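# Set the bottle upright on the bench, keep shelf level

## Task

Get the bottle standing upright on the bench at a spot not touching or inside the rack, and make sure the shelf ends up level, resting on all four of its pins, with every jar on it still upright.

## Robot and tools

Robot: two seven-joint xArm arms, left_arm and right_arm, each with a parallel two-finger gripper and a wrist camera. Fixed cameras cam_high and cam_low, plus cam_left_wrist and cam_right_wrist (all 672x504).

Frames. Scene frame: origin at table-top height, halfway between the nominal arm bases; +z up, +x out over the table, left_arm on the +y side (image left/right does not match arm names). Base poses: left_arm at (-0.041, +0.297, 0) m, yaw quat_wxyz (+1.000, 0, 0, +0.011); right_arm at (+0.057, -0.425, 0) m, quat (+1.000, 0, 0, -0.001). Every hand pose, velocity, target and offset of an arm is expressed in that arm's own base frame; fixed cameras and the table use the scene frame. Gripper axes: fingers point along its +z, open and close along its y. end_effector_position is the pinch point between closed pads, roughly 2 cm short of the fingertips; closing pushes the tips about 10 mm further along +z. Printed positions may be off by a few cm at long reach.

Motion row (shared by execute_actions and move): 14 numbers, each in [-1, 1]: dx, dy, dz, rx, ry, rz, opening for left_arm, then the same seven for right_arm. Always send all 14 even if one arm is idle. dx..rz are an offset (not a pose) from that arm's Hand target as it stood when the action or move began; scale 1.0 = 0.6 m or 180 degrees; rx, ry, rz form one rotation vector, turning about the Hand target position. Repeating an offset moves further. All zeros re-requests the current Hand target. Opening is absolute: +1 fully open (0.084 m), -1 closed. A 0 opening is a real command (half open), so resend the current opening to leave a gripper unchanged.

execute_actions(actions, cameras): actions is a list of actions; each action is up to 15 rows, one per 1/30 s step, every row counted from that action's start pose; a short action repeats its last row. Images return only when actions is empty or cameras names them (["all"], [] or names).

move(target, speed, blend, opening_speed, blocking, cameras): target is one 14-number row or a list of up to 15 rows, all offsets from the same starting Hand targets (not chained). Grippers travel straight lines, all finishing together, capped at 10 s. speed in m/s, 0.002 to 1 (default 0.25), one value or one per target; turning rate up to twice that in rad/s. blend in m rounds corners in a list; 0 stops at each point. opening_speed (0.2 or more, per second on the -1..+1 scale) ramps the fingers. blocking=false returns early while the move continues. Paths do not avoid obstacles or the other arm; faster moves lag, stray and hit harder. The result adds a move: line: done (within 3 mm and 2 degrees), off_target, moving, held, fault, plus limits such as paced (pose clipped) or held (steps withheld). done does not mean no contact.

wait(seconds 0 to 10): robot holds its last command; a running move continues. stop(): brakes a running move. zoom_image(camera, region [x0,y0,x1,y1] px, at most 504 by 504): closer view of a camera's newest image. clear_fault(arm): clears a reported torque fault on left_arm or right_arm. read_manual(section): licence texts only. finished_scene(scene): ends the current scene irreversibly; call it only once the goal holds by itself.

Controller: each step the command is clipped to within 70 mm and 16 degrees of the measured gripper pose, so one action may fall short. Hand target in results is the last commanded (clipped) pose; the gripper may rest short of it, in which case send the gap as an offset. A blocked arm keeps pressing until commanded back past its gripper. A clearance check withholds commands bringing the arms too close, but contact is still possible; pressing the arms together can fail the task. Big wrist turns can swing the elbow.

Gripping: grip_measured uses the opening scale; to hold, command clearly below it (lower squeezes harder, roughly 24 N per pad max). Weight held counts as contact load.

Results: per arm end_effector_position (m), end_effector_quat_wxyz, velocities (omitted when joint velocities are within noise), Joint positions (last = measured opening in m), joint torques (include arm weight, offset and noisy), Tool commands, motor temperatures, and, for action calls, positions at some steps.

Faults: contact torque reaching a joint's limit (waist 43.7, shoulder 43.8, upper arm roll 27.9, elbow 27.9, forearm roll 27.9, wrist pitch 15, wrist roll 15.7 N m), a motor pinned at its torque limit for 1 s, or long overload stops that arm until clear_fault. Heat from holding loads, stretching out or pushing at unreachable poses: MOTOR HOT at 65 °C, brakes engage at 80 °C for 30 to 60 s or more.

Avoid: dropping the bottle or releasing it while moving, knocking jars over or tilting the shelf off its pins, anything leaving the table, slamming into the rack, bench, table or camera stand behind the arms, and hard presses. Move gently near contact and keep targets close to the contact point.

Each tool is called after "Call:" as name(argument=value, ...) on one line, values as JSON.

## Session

Call:
execute_actions(actions=[])

Call:
zoom_image(camera="cam_low", region=[290, 170, 450, 300])

Scene clock: 0.00 s.
left_arm: end_effector_position=(+0.6322, -0.1420, +0.3208) grip_measured=+1.00 end_effector_quat_wxyz=(-0.026, +0.619, -0.515, +0.592) | right_arm: end_effector_position=(+0.6799, +0.2752, +0.3196) grip_measured=+1.00 end_effector_quat_wxyz=(+0.018, +0.493, -0.558, +0.667)
Joint positions: left_arm=[-1.08 0.196 1.02 1.108 -1.992 0.669 2.832 0.084] | right_arm=[0.664 0.999 0.168 2.299 -1.585 1.635 2.663 0.084]
Joint velocities: within noise
Joint torques (N m): no reading
Motor temperatures (°C): left_arm=[35 39 36 39 31 38 35] | right_arm=[36 36 32 39 37 36 35]
Hand target: left_arm +0.6322, -0.1420, +0.3208; -0.026, +0.619, -0.515, +0.592 | right_arm +0.6799, +0.2752, +0.3196; +0.018, +0.493, -0.558, +0.667
Tool commands: left_gripper/opening=+1.0 right_gripper/opening=+1.0

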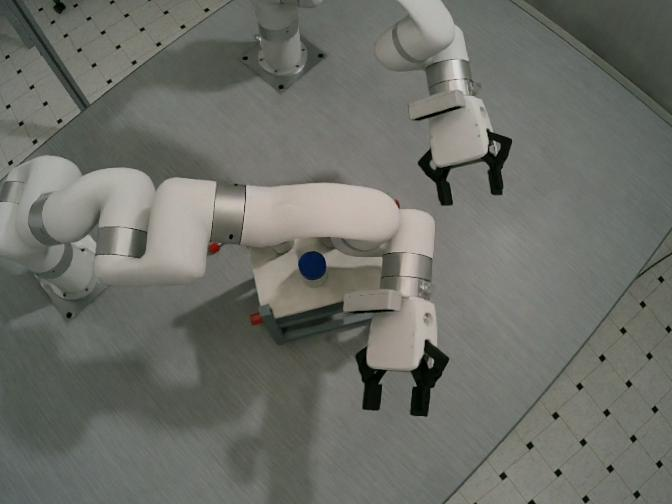

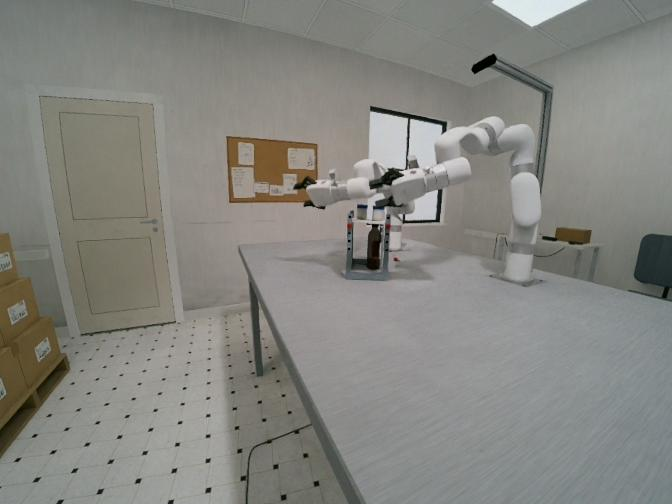

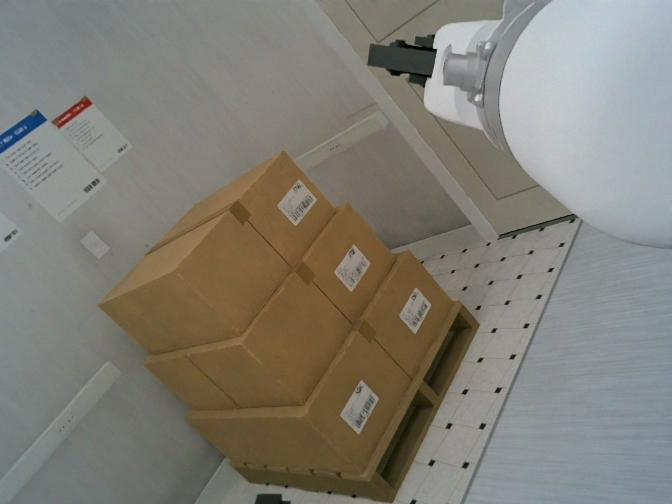

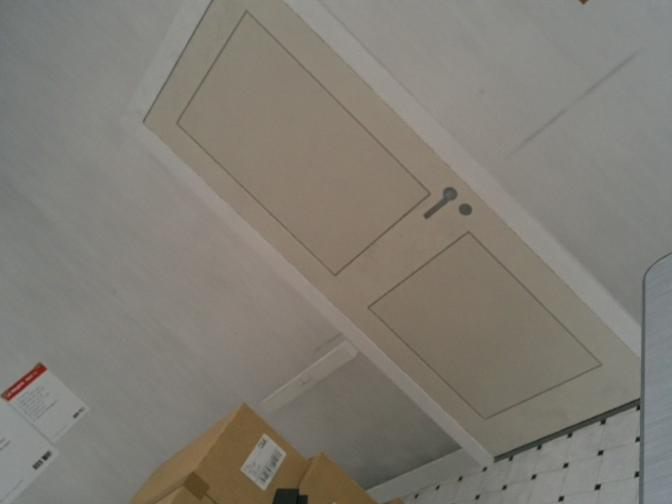

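Scaled by 3.150 from the camera's 672x504 image, which has a finer 960x720 frame.

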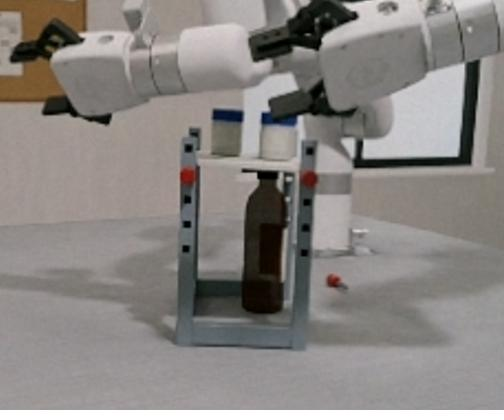

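Call:
move(target=[[0,0,0.25,0,0,0,1,-0.1,-0.15,0.25,0,0,0,0],[-0.628,-0.2988,0.3027,0.6006,-0.1972,-0.569,1,-0.43,-0.45,0.22,0,0,0,0]], speed=0.4, blend=[0.03,0], cameras=["cam_high","cam_left_wrist"])

Scene clock: 14.30 s.
left_arm: end_effector_position=(+0.2554, -0.3212, +0.5024) grip_measured=+1.00 end_effector_quat_wxyz=(+0.163, +0.343, +0.923, +0.059) | right_arm: end_effector_position=(+0.4219, +0.0052, +0.4516) grip_measured=-0.01 end_effector_quat_wxyz=(+0.018, +0.493, -0.558, +0.667)
Joint positions: left_arm=[-1.263 -0.259 0.132 1.573 0.349 1.668 2.782 0.084] | right_arm=[0.482 -0.496 0.105 0.725 -1.462 1.4 2.73 0.044]
Joint torques (N m): left_arm=[-2.85 -6.32 -4.31 16.8 2.35 -0.6 0.55] | right_arm=[4.58 -19.64 -1.21 13.95 -2.47 -0.71 -1.61]
Hand target: left_arm +0.2554, -0.3213, +0.5024; +0.163, +0.343, +0.923, +0.059 | right_arm +0.4219, +0.0052, +0.4516; +0.018, +0.493, -0.558, +0.667
Off the commanded pose: left_arm 0.000 m, 0 deg | right_arm 0.000 m, 0 deg.
move: done; limits=paced
Images, in order (width x height): cam_high 672x504, cam_left_wrist 672x504.

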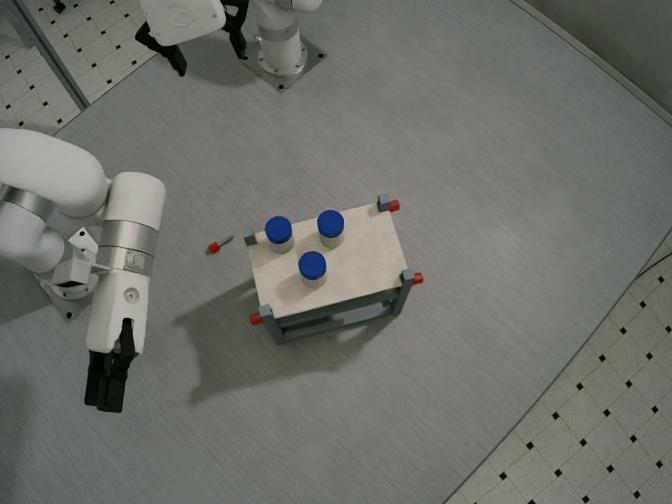

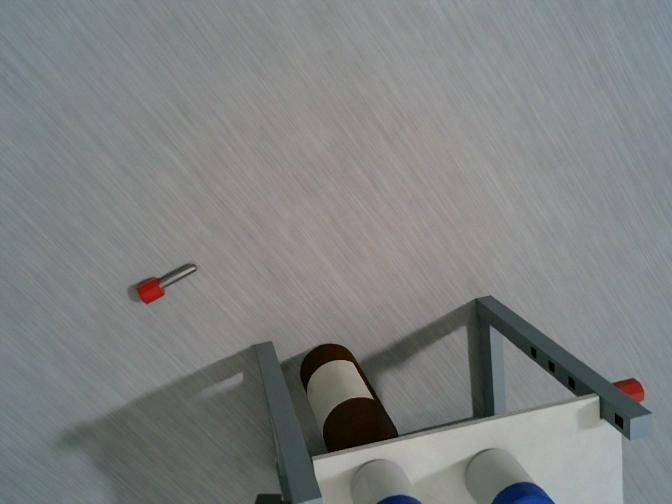

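Call:
move(target=[[0.033,-0.05,-0.2,-0.0939,0.0834,0.537,0.2,0,0,0,0,0,0,0],[0.02,-0.16,-0.25,0.1566,0.0232,-0.8887,0.2,0,0,0,0,0,0,0],[0.0171,-0.2262,-0.683,0.062,0.0989,-0.3474,0.2,0,0,0,0,0,0,0]], speed=[0.9,0.9,0.6], blend=[0.05,0.05,0], cameras=["cam_left_wrist"])

Scene clock: 40.33 s.
left_arm: end_effector_position=(+0.2656, -0.4570, +0.0926) grip_measured=+0.19 end_effector_quat_wxyz=(+0.000, +0.788, +0.616, +0.000) | right_arm: end_effector_position=(+0.4219, +0.0052, +0.4516) grip_measured=-0.01 end_effector_quat_wxyz=(+0.018, +0.493, -0.558, +0.667)
Joint positions: left_arm=[-1.346 0.372 0.324 1.168 -0.158 0.819 -2.262 0.052] | right_arm=[0.482 -0.496 0.105 0.725 -1.462 1.4 2.73 0.044]
Joint torques (N m): left_arm=[-3.16 -17.3 6.27 17.04 1.59 -0.24 -1.03] | right_arm=[4.57 -19.97 -1.21 13.95 -2.35 -0.61 -1.46]
Motor temperatures (°C): left_arm=[35 39 36 45 31 38 36] | right_arm=[36 37 32 43 37 36 35]
Hand target: left_arm +0.2656, -0.4570, +0.0926; +0.000, +0.788, +0.616, +0.000 | right_arm +0.4219, +0.0052, +0.4516; +0.018, +0.493, -0.558, +0.667
Off the commanded pose: left_arm 0.000 m, 0 deg | right_arm 0.000 m, 0 deg.
move: done; limits=paced
Images, in order (width x height): cam_left_wrist 672x504.

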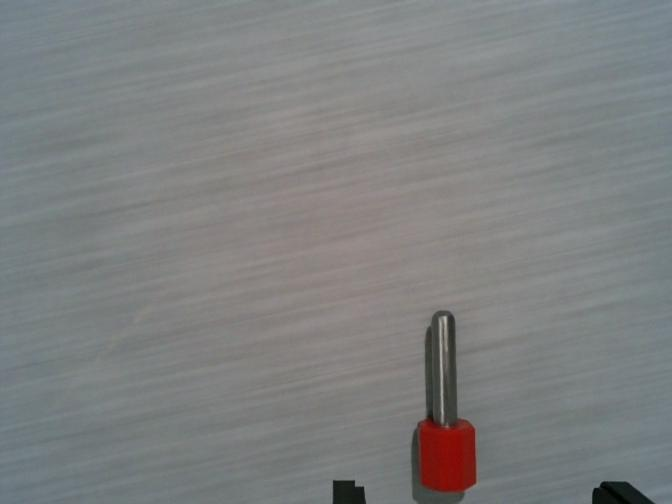

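Call:
move(target=[[0.0082,-0.002,-0.03,0,0,0.01,0.2,0,0,0,0,0,0,0],[0.0082,-0.002,-0.1127,0,0,0.01,0.2,0,0,0,0,0,0,0],[0.0082,-0.002,-0.1127,0,0,0.01,-0.9,0,0,0,0,0,0,0]], speed=0.12, blend=[0.01,0,0], cameras=["cam_left_wrist"])

Scene clock: 48.53 s.
left_arm: end_effector_position=(+0.2706, -0.4582, +0.0250) grip_measured=-0.60 end_effector_quat_wxyz=(+0.000, +0.778, +0.628, +0.000) | right_arm: end_effector_position=(+0.4219, +0.0052, +0.4516) grip_measured=-0.01 end_effector_quat_wxyz=(+0.018, +0.493, -0.558, +0.667)
Joint positions: left_arm=[-1.318 0.516 0.294 1.157 -0.23 0.673 -2.239 0.018] | right_arm=[0.482 -0.496 0.105 0.725 -1.462 1.4 2.73 0.044]
Joint torques (N m): left_arm=[2.66 -18.93 0.62 14.63 -1.72 -2.15 0.53] | right_arm=[4.55 -19.68 -1.1 14.02 -2.46 -0.61 -1.52]
Hand target: left_arm +0.2706, -0.4582, +0.0250; +0.000, +0.778, +0.628, +0.000 | right_arm +0.4219, +0.0052, +0.4516; +0.018, +0.493, -0.558, +0.667
Off the commanded pose: left_arm 0.000 m, 0 deg | right_arm 0.000 m, 0 deg.
move: done; blend cut to 0.0093 m at target 1
Images, in order (width x height): cam_left_wrist 672x504.

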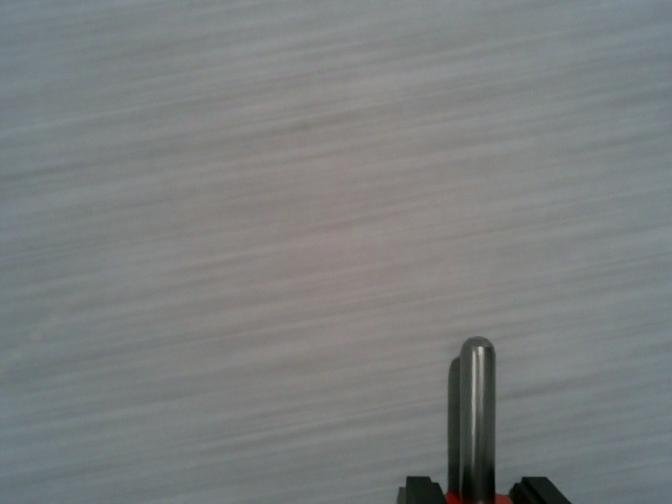

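Call:
move(target=[[0,0,0.367,0,0,0,-0.9,-0.02,0,0,-0.1667,-0.083,0.43,0],[0.1348,-0.048,0.3367,0,0,-0.109,-0.9,-0.0087,0.0,-0.1,-0.3333,-0.1653,0.8606,0],[0.1348,-0.048,0.3367,0,0,-0.109,-0.9,-0.0087,0.1663,-0.451,-0.3333,-0.1653,0.8606,0]], speed=0.5, blend=[0.02,0.03,0], cameras=["cam_left_wrist","cam_right_wrist","cam_high"])

Call:
zoom_image(camera="cam_right_wrist", region=[160, 160, 400, 340])

Scene clock: 66.80 s.
left_arm: end_effector_position=(+0.3514, -0.4870, +0.2270) grip_measured=-0.60 end_effector_quat_wxyz=(+0.000, +0.874, +0.487, +0.000) | right_arm: end_effector_position=(+0.4166, +0.1050, +0.1810) grip_measured=-0.01 end_effector_quat_wxyz=(-0.531, +0.435, +0.629, +0.365)
Joint positions: left_arm=[-1.203 0.469 0.339 1.715 -0.157 1.272 -1.868 0.018] | right_arm=[2.353 -1.932 -1.162 1.81 -3.782 -1.582 1.857 0.044]
Joint torques (N m): left_arm=[3.41 -20.41 0.22 18.6 -2.03 -0.33 0.69] | right_arm=[4.56 25.08 8.69 -3.21 -0.08 1.3 -1.51]
Hand target: left_arm +0.3514, -0.4870, +0.2270; +0.000, +0.874, +0.487, +0.000 | right_arm +0.4166, +0.1050, +0.1810; -0.531, +0.435, +0.629, +0.365
Off the commanded pose: left_arm 0.000 m, 0 deg | right_arm 0.000 m, 0 deg.
move: done; limits=paced
Images, in order (width x height): cam_high 672x504, cam_left_wrist 672x504, cam_right_wrist 672x504.

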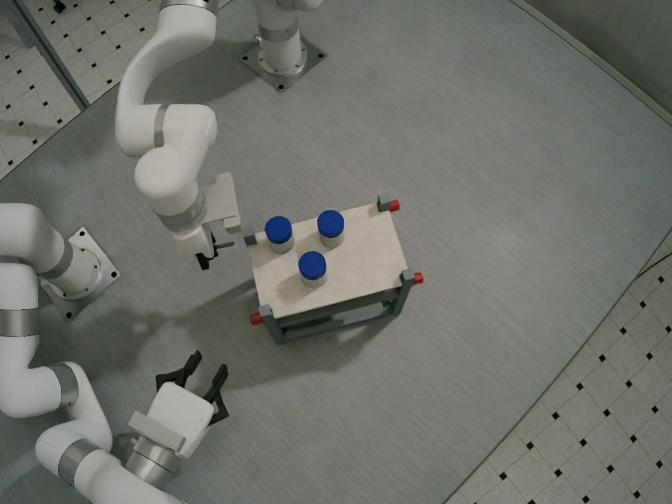

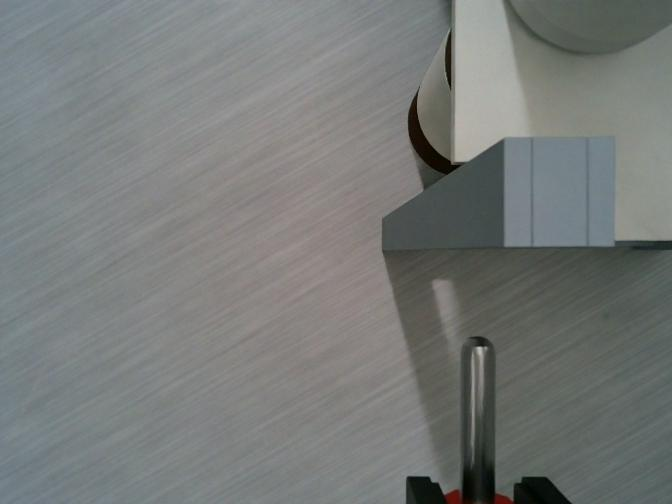

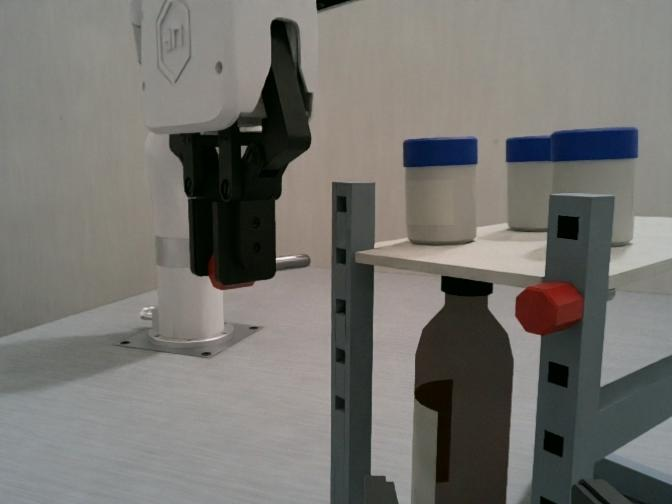

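Scaled by 2.100 from the camera's 672x504 image, which has a finer 960x720 frame.

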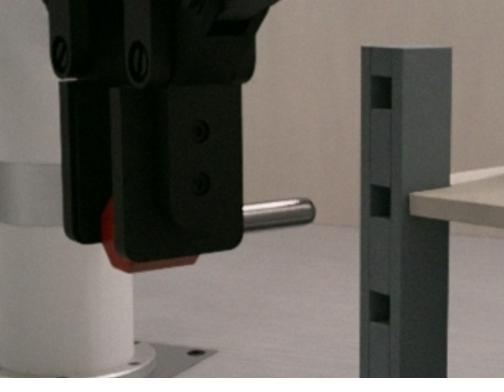

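Call:
move(target=[0.0228,0.0227,0.002,0,0,0,-0.9,0,0,0,0,0,0,0], speed=0.1, cameras=["cam_left_wrist","cam_right_wrist"])

Call:
zoom_image(camera="cam_right_wrist", region=[260, 190, 420, 320])

Scene clock: 75.93 s.
left_arm: end_effector_position=(+0.3650, -0.4734, +0.2282) grip_measured=-0.60 end_effector_quat_wxyz=(+0.000, +0.874, +0.487, +0.000) | right_arm: end_effector_position=(+0.4166, +0.1050, +0.1810) grip_measured=-0.01 end_effector_quat_wxyz=(-0.531, +0.435, +0.629, +0.365)
Joint positions: left_arm=[-1.18 0.459 0.348 1.702 -0.158 1.27 -1.835 0.018] | right_arm=[2.353 -1.932 -1.162 1.81 -3.782 -1.582 1.857 0.044]
Joint torques (N m): left_arm=[3.86 -28.08 6.96 11.93 -2.03 -2.53 0.64] | right_arm=[4.59 25.33 8.76 -3.05 0.06 1.22 -1.46]
Hand target: left_arm +0.3651, -0.4734, +0.2282; +0.000, +0.874, +0.487, +0.000 | right_arm +0.4166, +0.1050, +0.1810; -0.531, +0.435, +0.629, +0.365
Off the commanded pose: left_arm 0.000 m, 0 deg | right_arm 0.000 m, 0 deg.
move: done
Images, in order (width x height): cam_left_wrist 672x504, cam_right_wrist 672x504.

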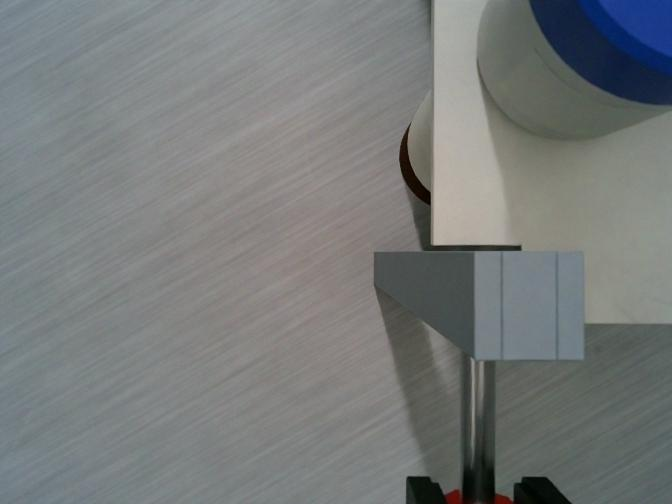

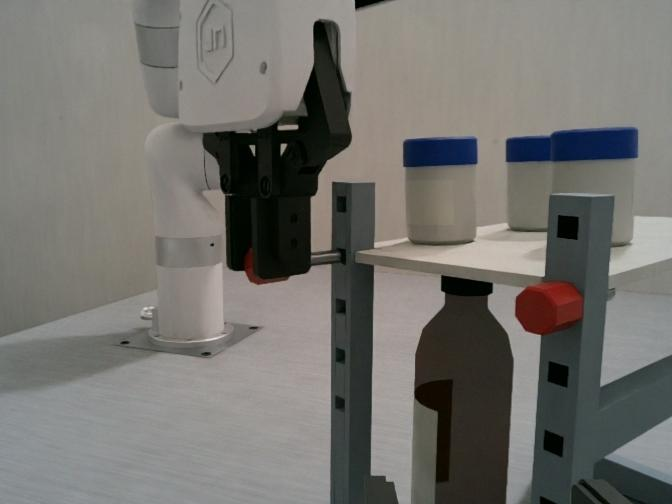

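Scaled by 3.150 from the camera's 672x504 image, which has a finer 960x720 frame.

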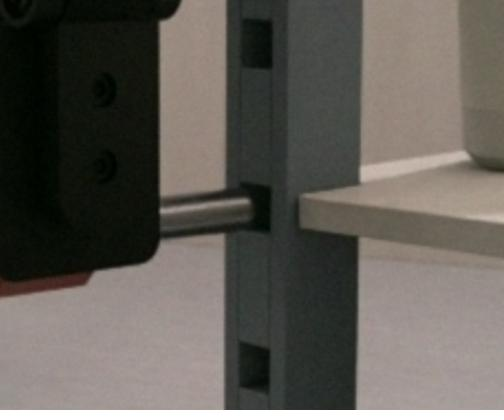

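Call:
move(target=[0.0131,0.0213,0,0,0,0,-0.9,0,0,0,0,0,0,0], speed=0.03, cameras=["cam_left_wrist","cam_right_wrist"])

Call:
zoom_image(camera="cam_right_wrist", region=[260, 190, 420, 320])

Scene clock: 82.80 s.
left_arm: end_effector_position=(+0.3729, -0.4606, +0.2282) grip_measured=-0.60 end_effector_quat_wxyz=(+0.000, +0.874, +0.487, +0.000) | right_arm: end_effector_position=(+0.4166, +0.1050, +0.1810) grip_measured=-0.01 end_effector_quat_wxyz=(-0.531, +0.435, +0.629, +0.365)
Joint positions: left_arm=[-1.167 0.44 0.356 1.673 -0.156 1.26 -1.811 0.018] | right_arm=[2.353 -1.932 -1.162 1.81 -3.782 -1.582 1.857 0.044]
Joint torques (N m): left_arm=[5.09 -27.95 9.85 13.42 2.52 -3.83 0.83] | right_arm=[4.5 25.99 9 -3.29 0.15 0.99 -1.48]
Hand target: left_arm +0.3730, -0.4606, +0.2282; +0.000, +0.874, +0.487, +0.000 | right_arm +0.4166, +0.1050, +0.1810; -0.531, +0.435, +0.629, +0.365
Off the commanded pose: left_arm 0.000 m, 0 deg | right_arm 0.000 m, 0 deg.
move: done
Images, in order (width x height): cam_left_wrist 672x504, cam_right_wrist 672x504.

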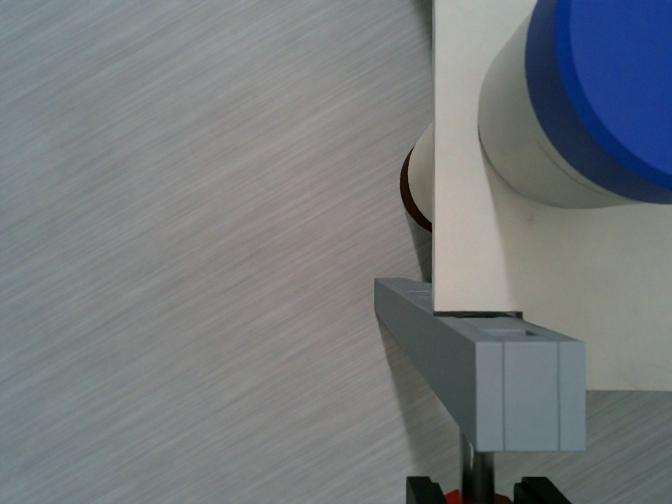

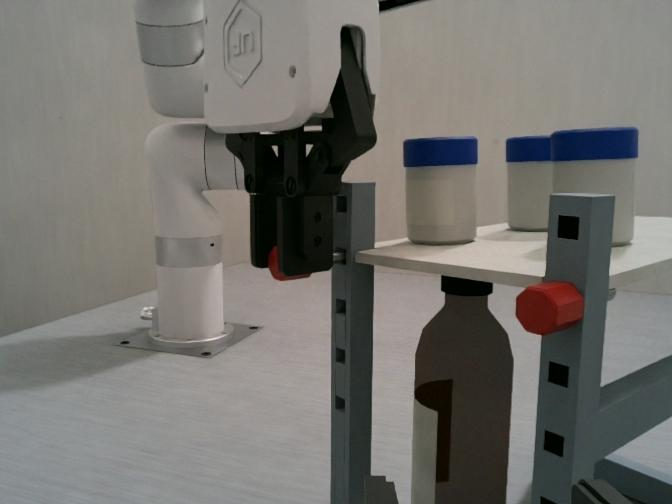

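Scaled by 3.150 from the camera's 672x504 image, which has a finer 960x720 frame.

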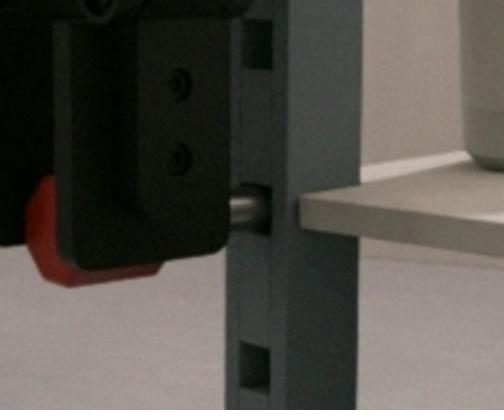

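Call:
move(target=[[0,0,0,0,0,0,-0.9,0,-0.1663,0.35,0,0,0,-1],[0,0,0,0,0,0,-0.9,0,-0.1663,0.45,0.1667,0.083,-0.43,-1],[0,0,0,0,0,0,-0.9,0.0087,-0.1663,0.451,0.3333,0.1653,-0.8606,-1]], speed=0.6, blend=[0.03,0.03,0])

Scene clock: 116.37 s.
left_arm: end_effector_position=(+0.3730, -0.4606, +0.2282) grip_measured=-0.60 end_effector_quat_wxyz=(+0.000, +0.874, +0.487, +0.000) | right_arm: end_effector_position=(+0.4169, +0.0105, +0.4464) grip_measured=-1.00 end_effector_quat_wxyz=(-0.040, +0.531, -0.491, +0.690)
Joint positions: left_arm=[-1.167 0.44 0.356 1.672 -0.156 1.26 -1.811 0.018] | right_arm=[0.855 -0.669 -0.2 0.559 -1.708 1.424 2.722 0]
Joint torques (N m): left_arm=[4.79 -27.89 9.54 13.36 2.34 -3.83 0.92] | right_arm=[-4.48 -14.73 1.03 13.88 -2.56 -0.59 -1.54]
Hand target: left_arm +0.3730, -0.4606, +0.2282; +0.000, +0.874, +0.487, +0.000 | right_arm +0.4169, +0.0105, +0.4464; -0.040, +0.531, -0.491, +0.690 (not the last commanded pose)
Off the commanded pose: left_arm 0.000 m, 0 deg | right_arm 0.009 m, 11 deg.
move: held (right_arm; a check stopped the path); limits=paced,held
pose unreachable (right arm): on one or more control steps of this call, first in action 0 (counted from 0), this arm could not follow its commanded pose, so it was not sent that pose on those steps. It may still have moved: this result reports where it is.
cause: moving toward the commanded pose would bring a part of the arm too close to another arm (a part of this arm just beyond joint 6 (wrist pitch) and a part of the left arm just beyond its joint 6 (wrist pitch), at the place that arm is still heading or pushing toward).

Call:
move(target=[[0,0,0,0,0,0,-0.9,0.2,0.08,0.03,0.1261,0.347,0.5494,-1],[0,0,0,0,0,0,-0.9,0.2,0.4,0.03,0.1261,0.347,0.5494,-1],[0,0,0,0,0,0,-0.9,0.1152,0.5508,-0.144,0.1261,0.347,0.5494,-1]], speed=0.5, blend=[0.04,0.04,0], cameras=["cam_high","cam_right_wrist","cam_left_wrist"])

Scene clock: 130.50 s.
left_arm: end_effector_position=(+0.3730, -0.4606, +0.2282) grip_measured=-0.60 end_effector_quat_wxyz=(+0.000, +0.874, +0.487, +0.000) | right_arm: end_effector_position=(+0.4860, +0.3410, +0.3600) grip_measured=-1.00 end_effector_quat_wxyz=(-0.379, +0.925, +0.000, +0.000)
Joint positions: left_arm=[-1.167 0.44 0.356 1.672 -0.156 1.26 -1.811 0.018] | right_arm=[2.356 -0.998 -1.389 1.404 -0.521 0.981 0.896 0]
Joint torques (N m): left_arm=[4.54 -28.02 9.4 13.5 2.27 -3.93 0.88] | right_arm=[4.36 30.26 11.44 10 -1.17 -2.94 1.59]
Hand target: left_arm +0.3730, -0.4606, +0.2282; +0.000, +0.874, +0.487, +0.000 | right_arm +0.4860, +0.3410, +0.3600; -0.379, +0.925, +0.000, +0.000
Off the commanded pose: left_arm 0.000 m, 0 deg | right_arm 0.000 m, 0 deg.
move: done; limits=paced
Images, in order (width x height): cam_high 672x504, cam_left_wrist 672x504, cam_right_wrist 672x504.

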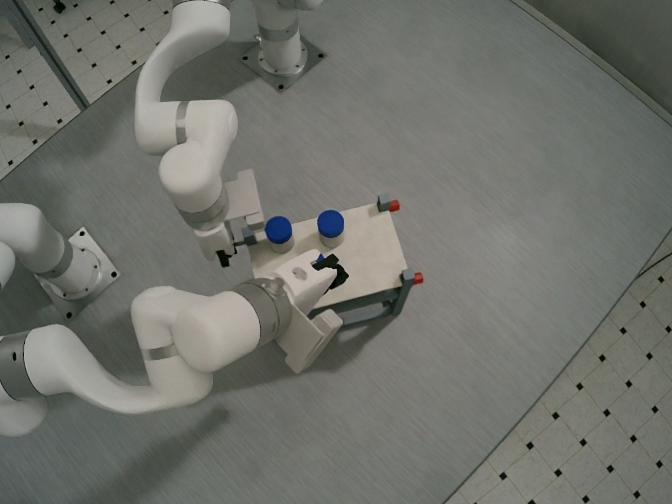

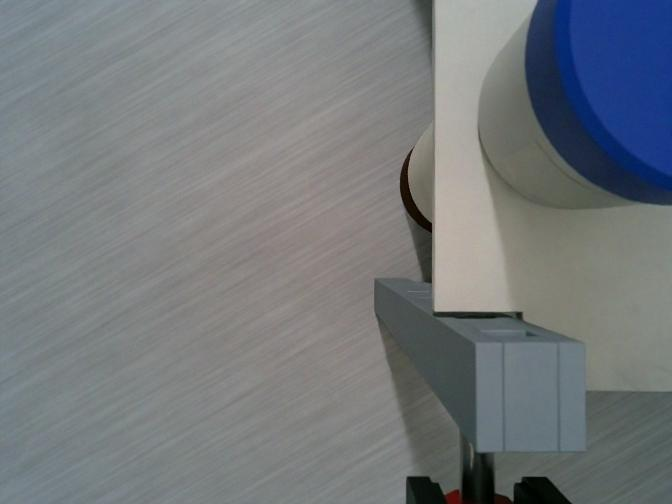

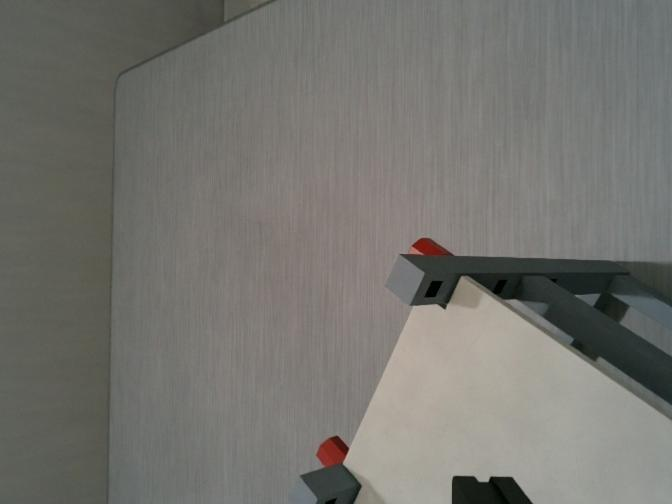

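Call:
move(target=[[0,0,0,0,0,0,-0.9,0.032,0.0867,-0.03,0,0,0,-1],[0,0,0,0,0,0,-0.9,0.032,0.0867,-0.155,0,0,0,-1]], speed=0.15, blend=[0.01,0], cameras=["cam_high","cam_low"])

Call:
zoom_image(camera="cam_low", region=[330, 180, 410, 240])

Scene clock: 146.63 s.
left_arm: end_effector_position=(+0.3730, -0.4606, +0.2282) grip_measured=-0.60 end_effector_quat_wxyz=(+0.000, +0.874, +0.487, +0.000) | right_arm: end_effector_position=(+0.5052, +0.3930, +0.2671) grip_measured=-1.00 end_effector_quat_wxyz=(-0.379, +0.925, +0.000, +0.000)
Joint positions: left_arm=[-1.167 0.44 0.356 1.672 -0.156 1.26 -1.811 0.018] | right_arm=[2.538 -1.066 -1.605 1.396 -0.617 0.789 0.892 0]
Joint torques (N m): left_arm=[4.35 -27.92 9.02 13.4 2.52 -3.8 0.85] | right_arm=[4.58 17.11 11.98 5.38 -1.35 -2.72 -1.69]
Motor temperatures (°C): left_arm=[35 42 36 45 31 41 36] | right_arm=[36 37 37 42 37 37 35]
Hand target: left_arm +0.3730, -0.4606, +0.2282; +0.000, +0.874, +0.487, +0.000 | right_arm +0.5052, +0.3930, +0.2670; -0.379, +0.925, +0.000, +0.000
Off the commanded pose: left_arm 0.000 m, 0 deg | right_arm 0.000 m, 0 deg.
move: done
Images, in order (width x height): cam_high 672x504, cam_low 672x504.

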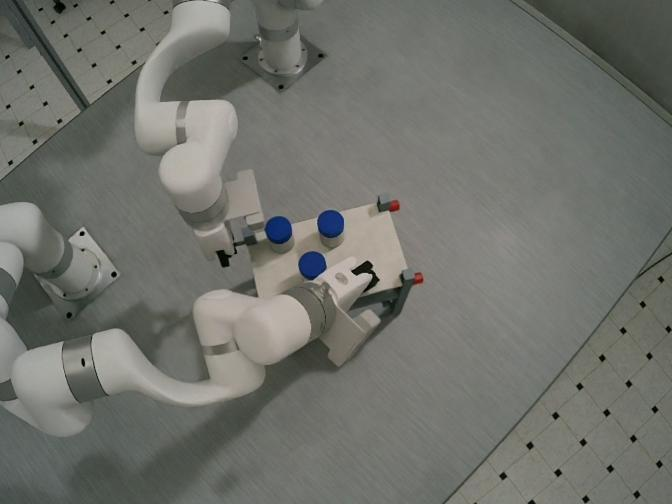

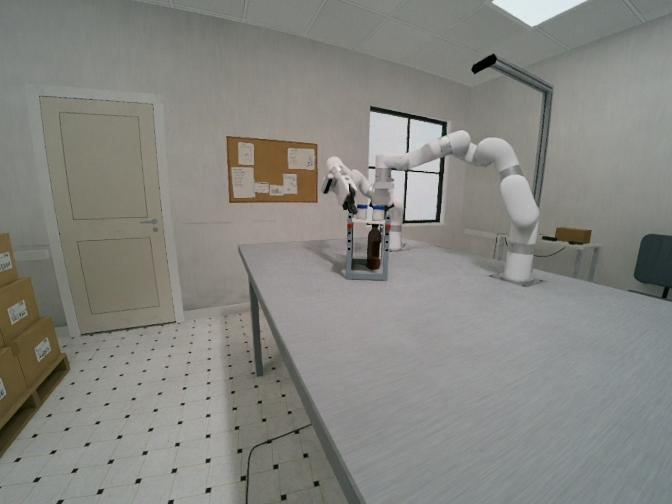

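Scaled by 6.300 from the camera's 672x504 image, which has a finer 960x720 frame.

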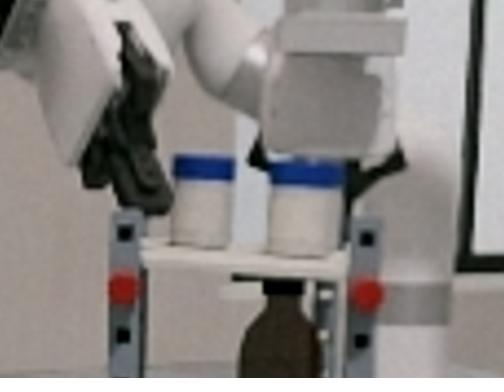

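Call:
move(target=[0,0,0,0,0,0,-0.9,0,0,-0.026,0,0,0,-1], speed=0.04, cameras=["cam_left_wrist"])

Call:
move(target=[0,0,0,0,0,0,-0.9,0,0,-0.006,0,0,0,-1], speed=0.03, cameras=["cam_left_wrist","cam_low"])

Call:
zoom_image(camera="cam_low", region=[330, 180, 410, 240])

Scene clock: 152.07 s.
left_arm: end_effector_position=(+0.3730, -0.4606, +0.2282) grip_measured=-0.60 end_effector_quat_wxyz=(+0.000, +0.874, +0.487, +0.000) | right_arm: end_effector_position=(+0.5052, +0.3930, +0.2515) grip_measured=-1.00 end_effector_quat_wxyz=(-0.379, +0.925, +0.000, +0.000)
Joint positions: left_arm=[-1.167 0.44 0.356 1.672 -0.156 1.26 -1.811 0.018] | right_arm=[2.539 -1.08 -1.628 1.375 -0.632 0.76 0.888 0]
Joint torques (N m): left_arm=[4.27 -27.87 8.95 13.5 2.51 -3.88 0.89] | right_arm=[4.49 17.62 12.19 5.43 -1.31 -2.74 -1.49]
Hand target: left_arm +0.3730, -0.4606, +0.2282; +0.000, +0.874, +0.487, +0.000 | right_arm +0.5052, +0.3930, +0.2514; -0.379, +0.925, +0.000, +0.000
Off the commanded pose: left_arm 0.000 m, 0 deg | right_arm 0.000 m, 0 deg.
move: done
Images, in order (width x height): cam_left_wrist 672x504.

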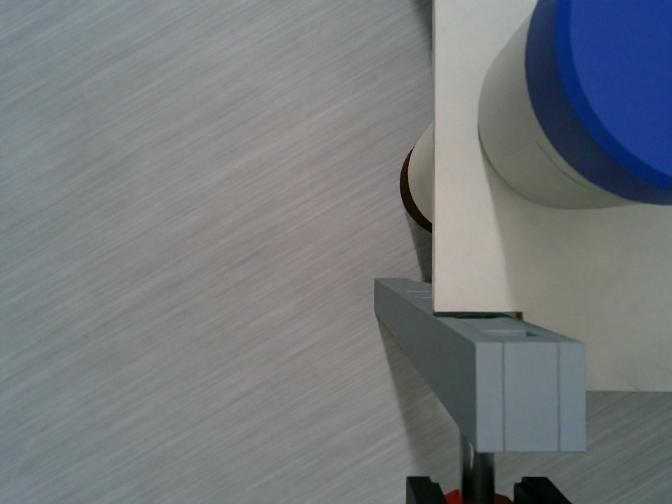

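Scene clock: 152.77 s.
left_arm: end_effector_position=(+0.3730, -0.4606, +0.2282) grip_measured=-0.60 end_effector_quat_wxyz=(+0.000, +0.874, +0.487, +0.000) | right_arm: end_effector_position=(+0.5052, +0.3930, +0.2479) grip_measured=-1.00 end_effector_quat_wxyz=(-0.379, +0.925, +0.000, +0.000)
Joint positions: left_arm=[-1.167 0.44 0.356 1.672 -0.156 1.26 -1.811 0.018] | right_arm=[2.539 -1.083 -1.633 1.371 -0.636 0.754 0.887 0]
Joint torques (N m): left_arm=[4.14 -28 8.99 13.31 2.57 -3.76 0.84] | right_arm=[4.53 17.67 12.04 5.16 -1.31 -2.64 -1.66]
Hand target: left_arm +0.3730, -0.4606, +0.2282; +0.000, +0.874, +0.487, +0.000 | right_arm +0.5052, +0.3930, +0.2478; -0.379, +0.925, +0.000, +0.000
Off the commanded pose: left_arm 0.000 m, 0 deg | right_arm 0.000 m, 0 deg.
move: done
Images, in order (width x height): cam_low 672x504, cam_left_wrist 672x504.

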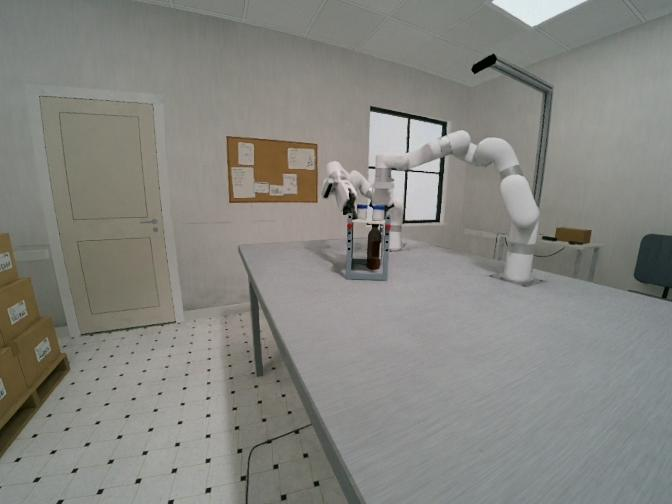

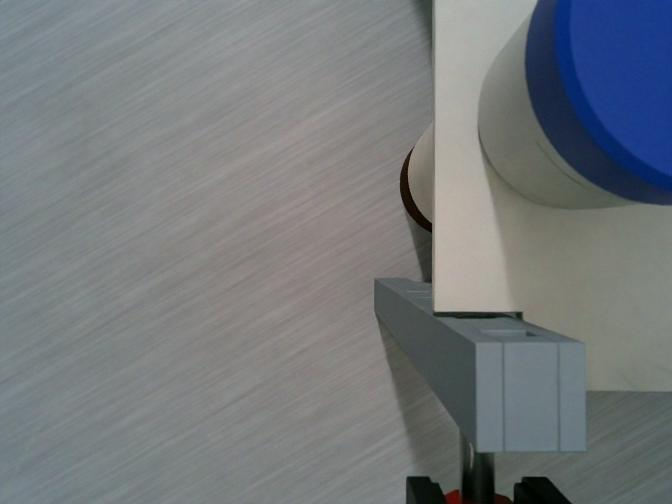

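Scaled by 6.300 from the camera's 672x504 image, which has a finer 960x720 frame.

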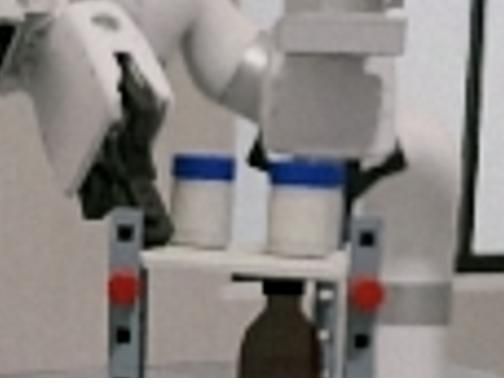

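Call:
move(target=[0,0,0,0,0,0,-0.9,0,0,-0.005,0,0,0,-1], speed=0.03)

Call:
move(target=[0,0,0,0,0,0,-0.9,0,0,-0.005,0,0,0,-1], speed=0.03, cameras=["cam_left_wrist"])

Scene clock: 156.63 s.
left_arm: end_effector_position=(+0.3730, -0.4606, +0.2282) grip_measured=-0.60 end_effector_quat_wxyz=(+0.000, +0.874, +0.487, +0.000) | right_arm: end_effector_position=(+0.5052, +0.3930, +0.2449) grip_measured=-1.00 end_effector_quat_wxyz=(-0.379, +0.925, +0.000, +0.000)
Joint positions: left_arm=[-1.167 0.44 0.356 1.672 -0.156 1.26 -1.811 0.018] | right_arm=[2.54 -1.086 -1.638 1.367 -0.639 0.748 0.886 0]
Joint torques (N m): left_arm=[4.34 -27.84 8.7 13.49 2.44 -3.82 0.79] | right_arm=[4.68 17.48 12.09 5.09 -1.42 -2.6 -1.61]
Hand target: left_arm +0.3730, -0.4606, +0.2282; +0.000, +0.874, +0.487, +0.000 | right_arm +0.5052, +0.3930, +0.2448; -0.379, +0.925, +0.000, +0.000
Off the commanded pose: left_arm 0.000 m, 0 deg | right_arm 0.000 m, 0 deg.
move: done

Scene clock: 157.33 s.
left_arm: end_effector_position=(+0.3730, -0.4606, +0.2282) grip_measured=-0.60 end_effector_quat_wxyz=(+0.000, +0.874, +0.487, +0.000) | right_arm: end_effector_position=(+0.5053, +0.3931, +0.2420) grip_measured=-1.00 end_effector_quat_wxyz=(-0.379, +0.925, +0.000, +0.000)
Joint positions: left_arm=[-1.167 0.44 0.356 1.672 -0.156 1.26 -1.811 0.018] | right_arm=[2.54 -1.089 -1.642 1.364 -0.642 0.743 0.885 0]
Joint torques (N m): left_arm=[4.02 -28.04 8.52 13.4 2.35 -3.78 0.86] | right_arm=[4.92 16.37 10.79 4.25 -1.52 -2.21 -1.57]
Hand target: left_arm +0.3730, -0.4606, +0.2282; +0.000, +0.874, +0.487, +0.000 | right_arm +0.5052, +0.3930, +0.2418; -0.379, +0.925, +0.000, +0.000
Off the commanded pose: left_arm 0.000 m, 0 deg | right_arm 0.000 m, 0 deg.
move: done
Images, in order (width x height): cam_left_wrist 672x504.

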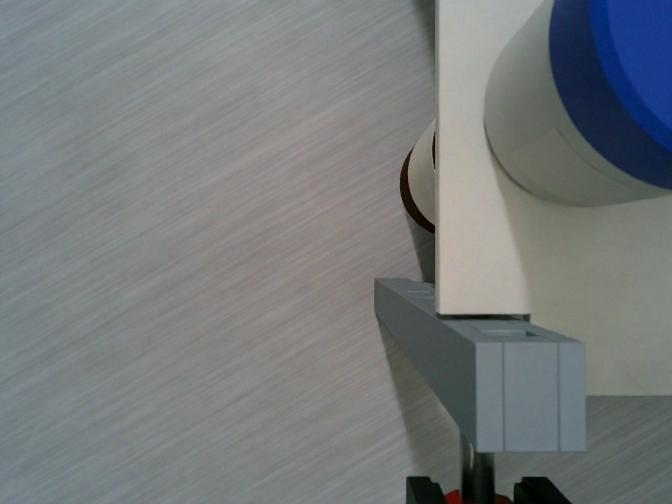

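Call:
move(target=[0,0,0,0,0,0,-0.9,0,0,-0.003,0,0,0,-1], speed=0.03, cameras=["cam_left_wrist"])

Scene clock: 160.63 s.
left_arm: end_effector_position=(+0.3730, -0.4606, +0.2282) grip_measured=-0.60 end_effector_quat_wxyz=(+0.000, +0.874, +0.487, +0.000) | right_arm: end_effector_position=(+0.5053, +0.3931, +0.2403) grip_measured=-1.00 end_effector_quat_wxyz=(-0.379, +0.925, +0.000, +0.000)
Joint positions: left_arm=[-1.167 0.44 0.356 1.672 -0.156 1.26 -1.811 0.018] | right_arm=[2.54 -1.091 -1.645 1.362 -0.644 0.739 0.884 0]
Joint torques (N m): left_arm=[3.67 -28.04 8.57 13.62 2.8 -3.83 0.87] | right_arm=[5.38 9.37 -1.29 -2.96 -2.62 1.57 -1.68]
Hand target: left_arm +0.3730, -0.4606, +0.2282; +0.000, +0.874, +0.487, +0.000 | right_arm +0.5052, +0.3930, +0.2400; -0.379, +0.925, +0.000, +0.000
Off the commanded pose: left_arm 0.000 m, 0 deg | right_arm 0.000 m, 0 deg.
move: done
Images, in order (width x height): cam_left_wrist 672x504.

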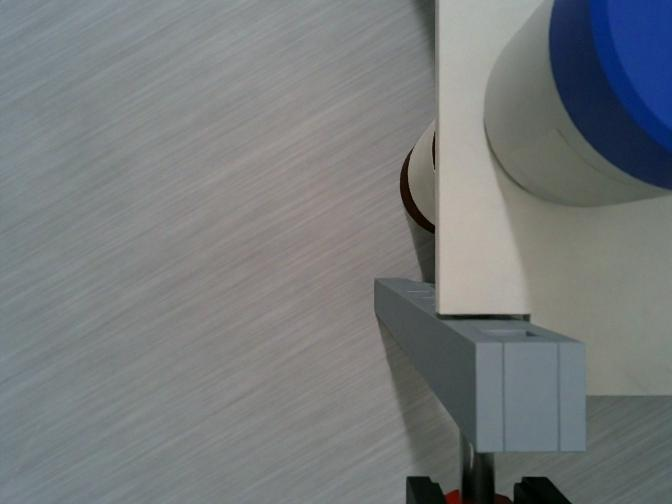

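Call:
move(target=[[0,0,0,0,0,0,-0.9,0,0,0.002,0,0,0,-1],[0.014,0.0227,0,0,0,0,-0.9,0,0,0.002,0,0,0,-1],[0.014,0.0227,0,0,0,0,-0.1,0,0,0.002,0,0,0,-1],[-0.0517,-0.0837,0,0,0,0,-1,0,0,0.05,0,0,0,-1],[-0.0044,-0.0071,-0.002,0,0,0,-1,0,0,0.12,0,0,0,-1]], speed=[0.03,0.03,0.05,0.1,0.06], cameras=["cam_left_wrist","cam_high"])

Scene clock: 171.53 s.
left_arm: end_effector_position=(+0.3703, -0.4649, +0.2270) grip_measured=-1.00 end_effector_quat_wxyz=(+0.000, +0.874, +0.487, +0.000) | right_arm: end_effector_position=(+0.5052, +0.3930, +0.3120) grip_measured=-1.00 end_effector_quat_wxyz=(-0.379, +0.925, +0.000, +0.000)
Joint positions: left_arm=[-1.171 0.446 0.352 1.679 -0.156 1.26 -1.819 0] | right_arm=[2.546 -1.024 -1.548 1.469 -0.575 0.875 0.903 0]
Joint torques (N m): left_arm=[3.69 -28.19 6.92 11.49 1.67 -2.45 0.52] | right_arm=[4.61 34.2 14.71 12.2 1.33 -0.7 1.58]
Hand target: left_arm +0.3703, -0.4648, +0.2270; +0.000, +0.874, +0.487, +0.000 | right_arm +0.5052, +0.3930, +0.3120; -0.379, +0.925, +0.000, +0.000
Off the commanded pose: left_arm 0.000 m, 0 deg | right_arm 0.000 m, 0 deg.
move: done
Images, in order (width x height): cam_high 672x504, cam_left_wrist 672x504.

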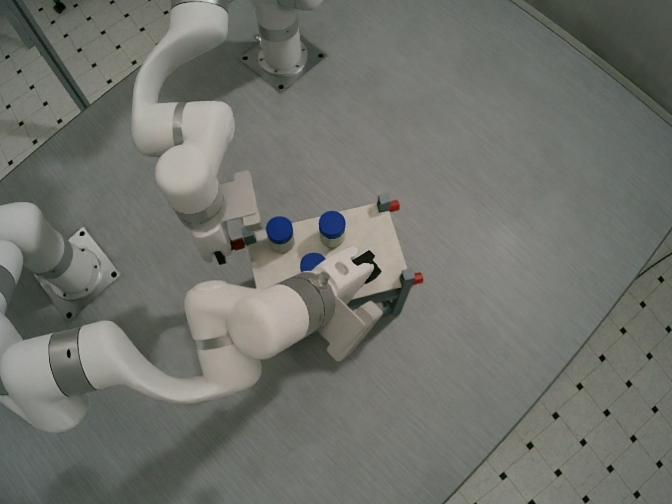

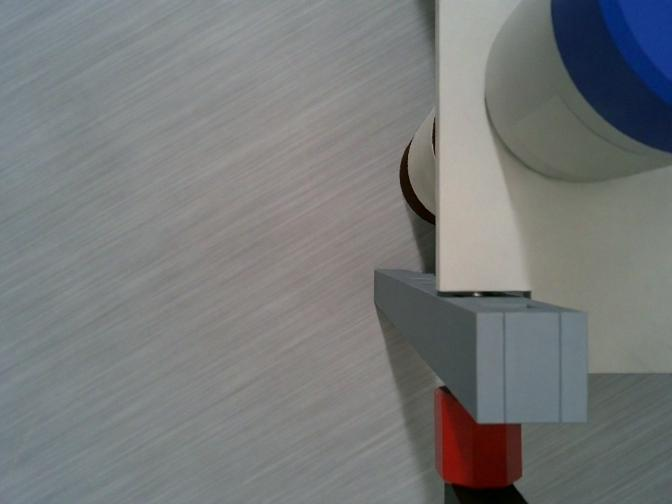

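Call:
move(target=[[-0.075,-0.075,0.133,0,0,0,0.5,0,0,0.1,0,0,0,-1],[-0.1167,-0.033,0.183,0,0,-0.1,0.5,0,0,0.1,0,0,0,-1],[-0.117,0.325,0.172,0,0,-0.611,0.5,0,0,0.1,0,0,0,-1]], speed=[0.15,0.3,0.5], blend=[0.02,0.03,0], cameras=["cam_high"])

Scene clock: 183.10 s.
left_arm: end_effector_position=(+0.3001, -0.2698, +0.3302) grip_measured=+0.49 end_effector_quat_wxyz=(+0.000, +0.900, -0.436, +0.000) | right_arm: end_effector_position=(+0.5052, +0.3930, +0.3720) grip_measured=-1.00 end_effector_quat_wxyz=(-0.379, +0.925, +0.000, +0.000)
Joint positions: left_arm=[-1.154 -0.276 0.362 1.145 0.097 1.404 0.083 0.065] | right_arm=[2.58 -0.967 -1.491 1.601 -0.524 0.999 0.915 0]
Joint torques (N m): left_arm=[-3.28 -15.19 0.5 11.86 -0.58 -2.39 0.75] | right_arm=[4.74 34.45 13.98 12.66 1.16 -0.77 1.35]
Hand target: left_arm +0.3001, -0.2698, +0.3302; +0.000, +0.900, -0.436, +0.000 | right_arm +0.5052, +0.3930, +0.3720; -0.379, +0.925, +0.000, +0.000
Off the commanded pose: left_arm 0.000 m, 0 deg | right_arm 0.000 m, 0 deg.
move: done
Images, in order (width x height): cam_high 672x504.

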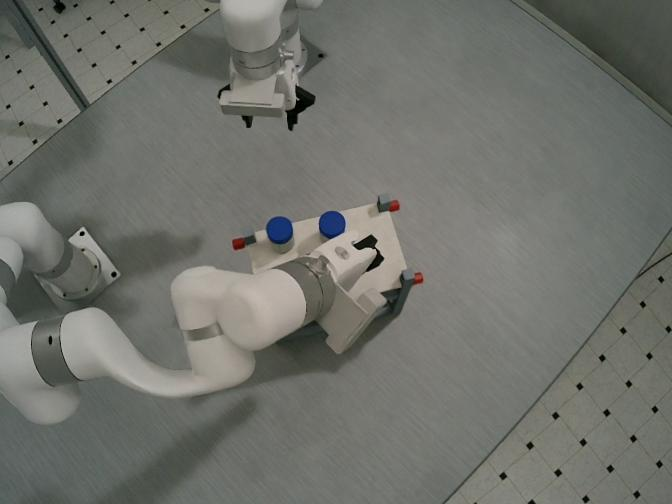

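Call:
move(target=[0.115,-0.028,-0.2,-0.393,-0.309,0,0.5,0,0,0,0,0,0,-1], speed=0.4)

Call:
move(target=[0.0133,-0.0075,-0.115,0,0,0,0.5,0,0,0,0,0,0,-1], speed=0.2, cameras=["cam_left_wrist","cam_high"])

Scene clock: 193.97 s.
left_arm: end_effector_position=(+0.3692, -0.2867, +0.2105) grip_measured=+0.49 end_effector_quat_wxyz=(+0.309, +0.637, -0.309, +0.635) | right_arm: end_effector_position=(+0.5052, +0.3930, +0.3720) grip_measured=-1.00 end_effector_quat_wxyz=(-0.379, +0.925, +0.000, +0.000)
Joint positions: left_arm=[-0.384 0.57 -0.029 0.422 0.501 -1.691 0.083 0.065] | right_arm=[2.58 -0.967 -1.491 1.601 -0.524 0.999 0.915 0]
Joint torques (N m): left_arm=[2.6 -12.24 -4.69 6.83 1.76 -2.32 0.71] | right_arm=[4.5 33.93 13.86 12.58 0.13 -0.66 0.27]
Hand target: left_arm +0.3691, -0.2866, +0.2102; +0.310, +0.636, -0.309, +0.636 | right_arm +0.5052, +0.3930, +0.3720; -0.379, +0.925, +0.000, +0.000
Off the commanded pose: left_arm 0.000 m, 0 deg | right_arm 0.000 m, 0 deg.
joint sent to its limit (left arm) — joint 6 (wrist pitch), lower limit. The joint targets still meet the commanded pose.
move: done; limits=paced

Scene clock: 195.30 s.
left_arm: end_effector_position=(+0.3771, -0.2911, +0.1412) grip_measured=+0.49 end_effector_quat_wxyz=(+0.310, +0.636, -0.309, +0.636) | right_arm: end_effector_position=(+0.5052, +0.3930, +0.3720) grip_measured=-1.00 end_effector_quat_wxyz=(-0.379, +0.925, +0.000, +0.000)
Joint positions: left_arm=[-0.071 0.906 -0.333 0.55 0.605 -1.691 0.398 0.065] | right_arm=[2.58 -0.967 -1.491 1.601 -0.524 0.999 0.915 0]
Joint torques (N m): left_arm=[3.41 -12.9 -10.17 4.61 2.23 -1.98 0.7] | right_arm=[4.75 33.69 13.9 12.6 0 -0.72 0.1]
Hand target: left_arm +0.3771, -0.2911, +0.1412; +0.310, +0.636, -0.309, +0.636 | right_arm +0.5052, +0.3930, +0.3720; -0.379, +0.925, +0.000, +0.000
Off the commanded pose: left_arm 0.000 m, 0 deg | right_arm 0.000 m, 0 deg.
joint sent to its limit (left arm) — joint 6 (wrist pitch), lower limit. The joint targets still meet the commanded pose.
move: done
Images, in order (width x height): cam_high 672x504, cam_left_wrist 672x504.

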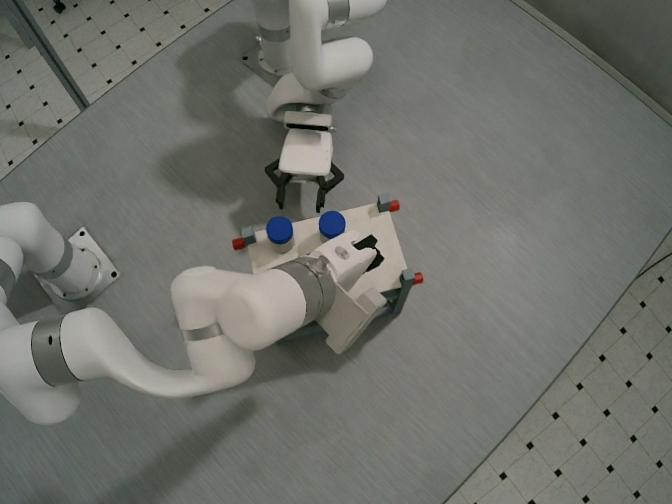

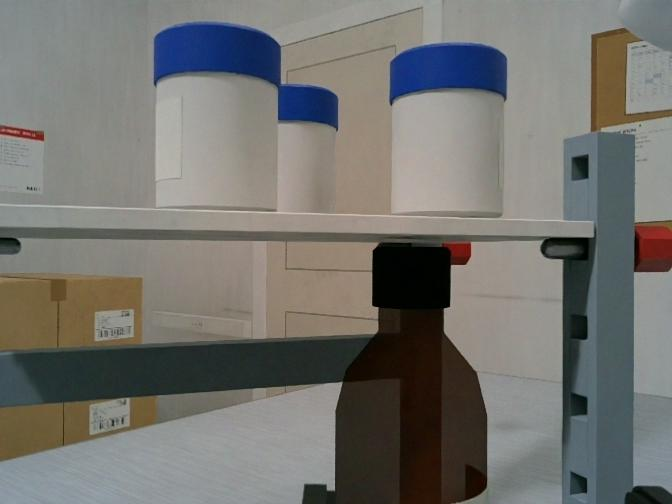

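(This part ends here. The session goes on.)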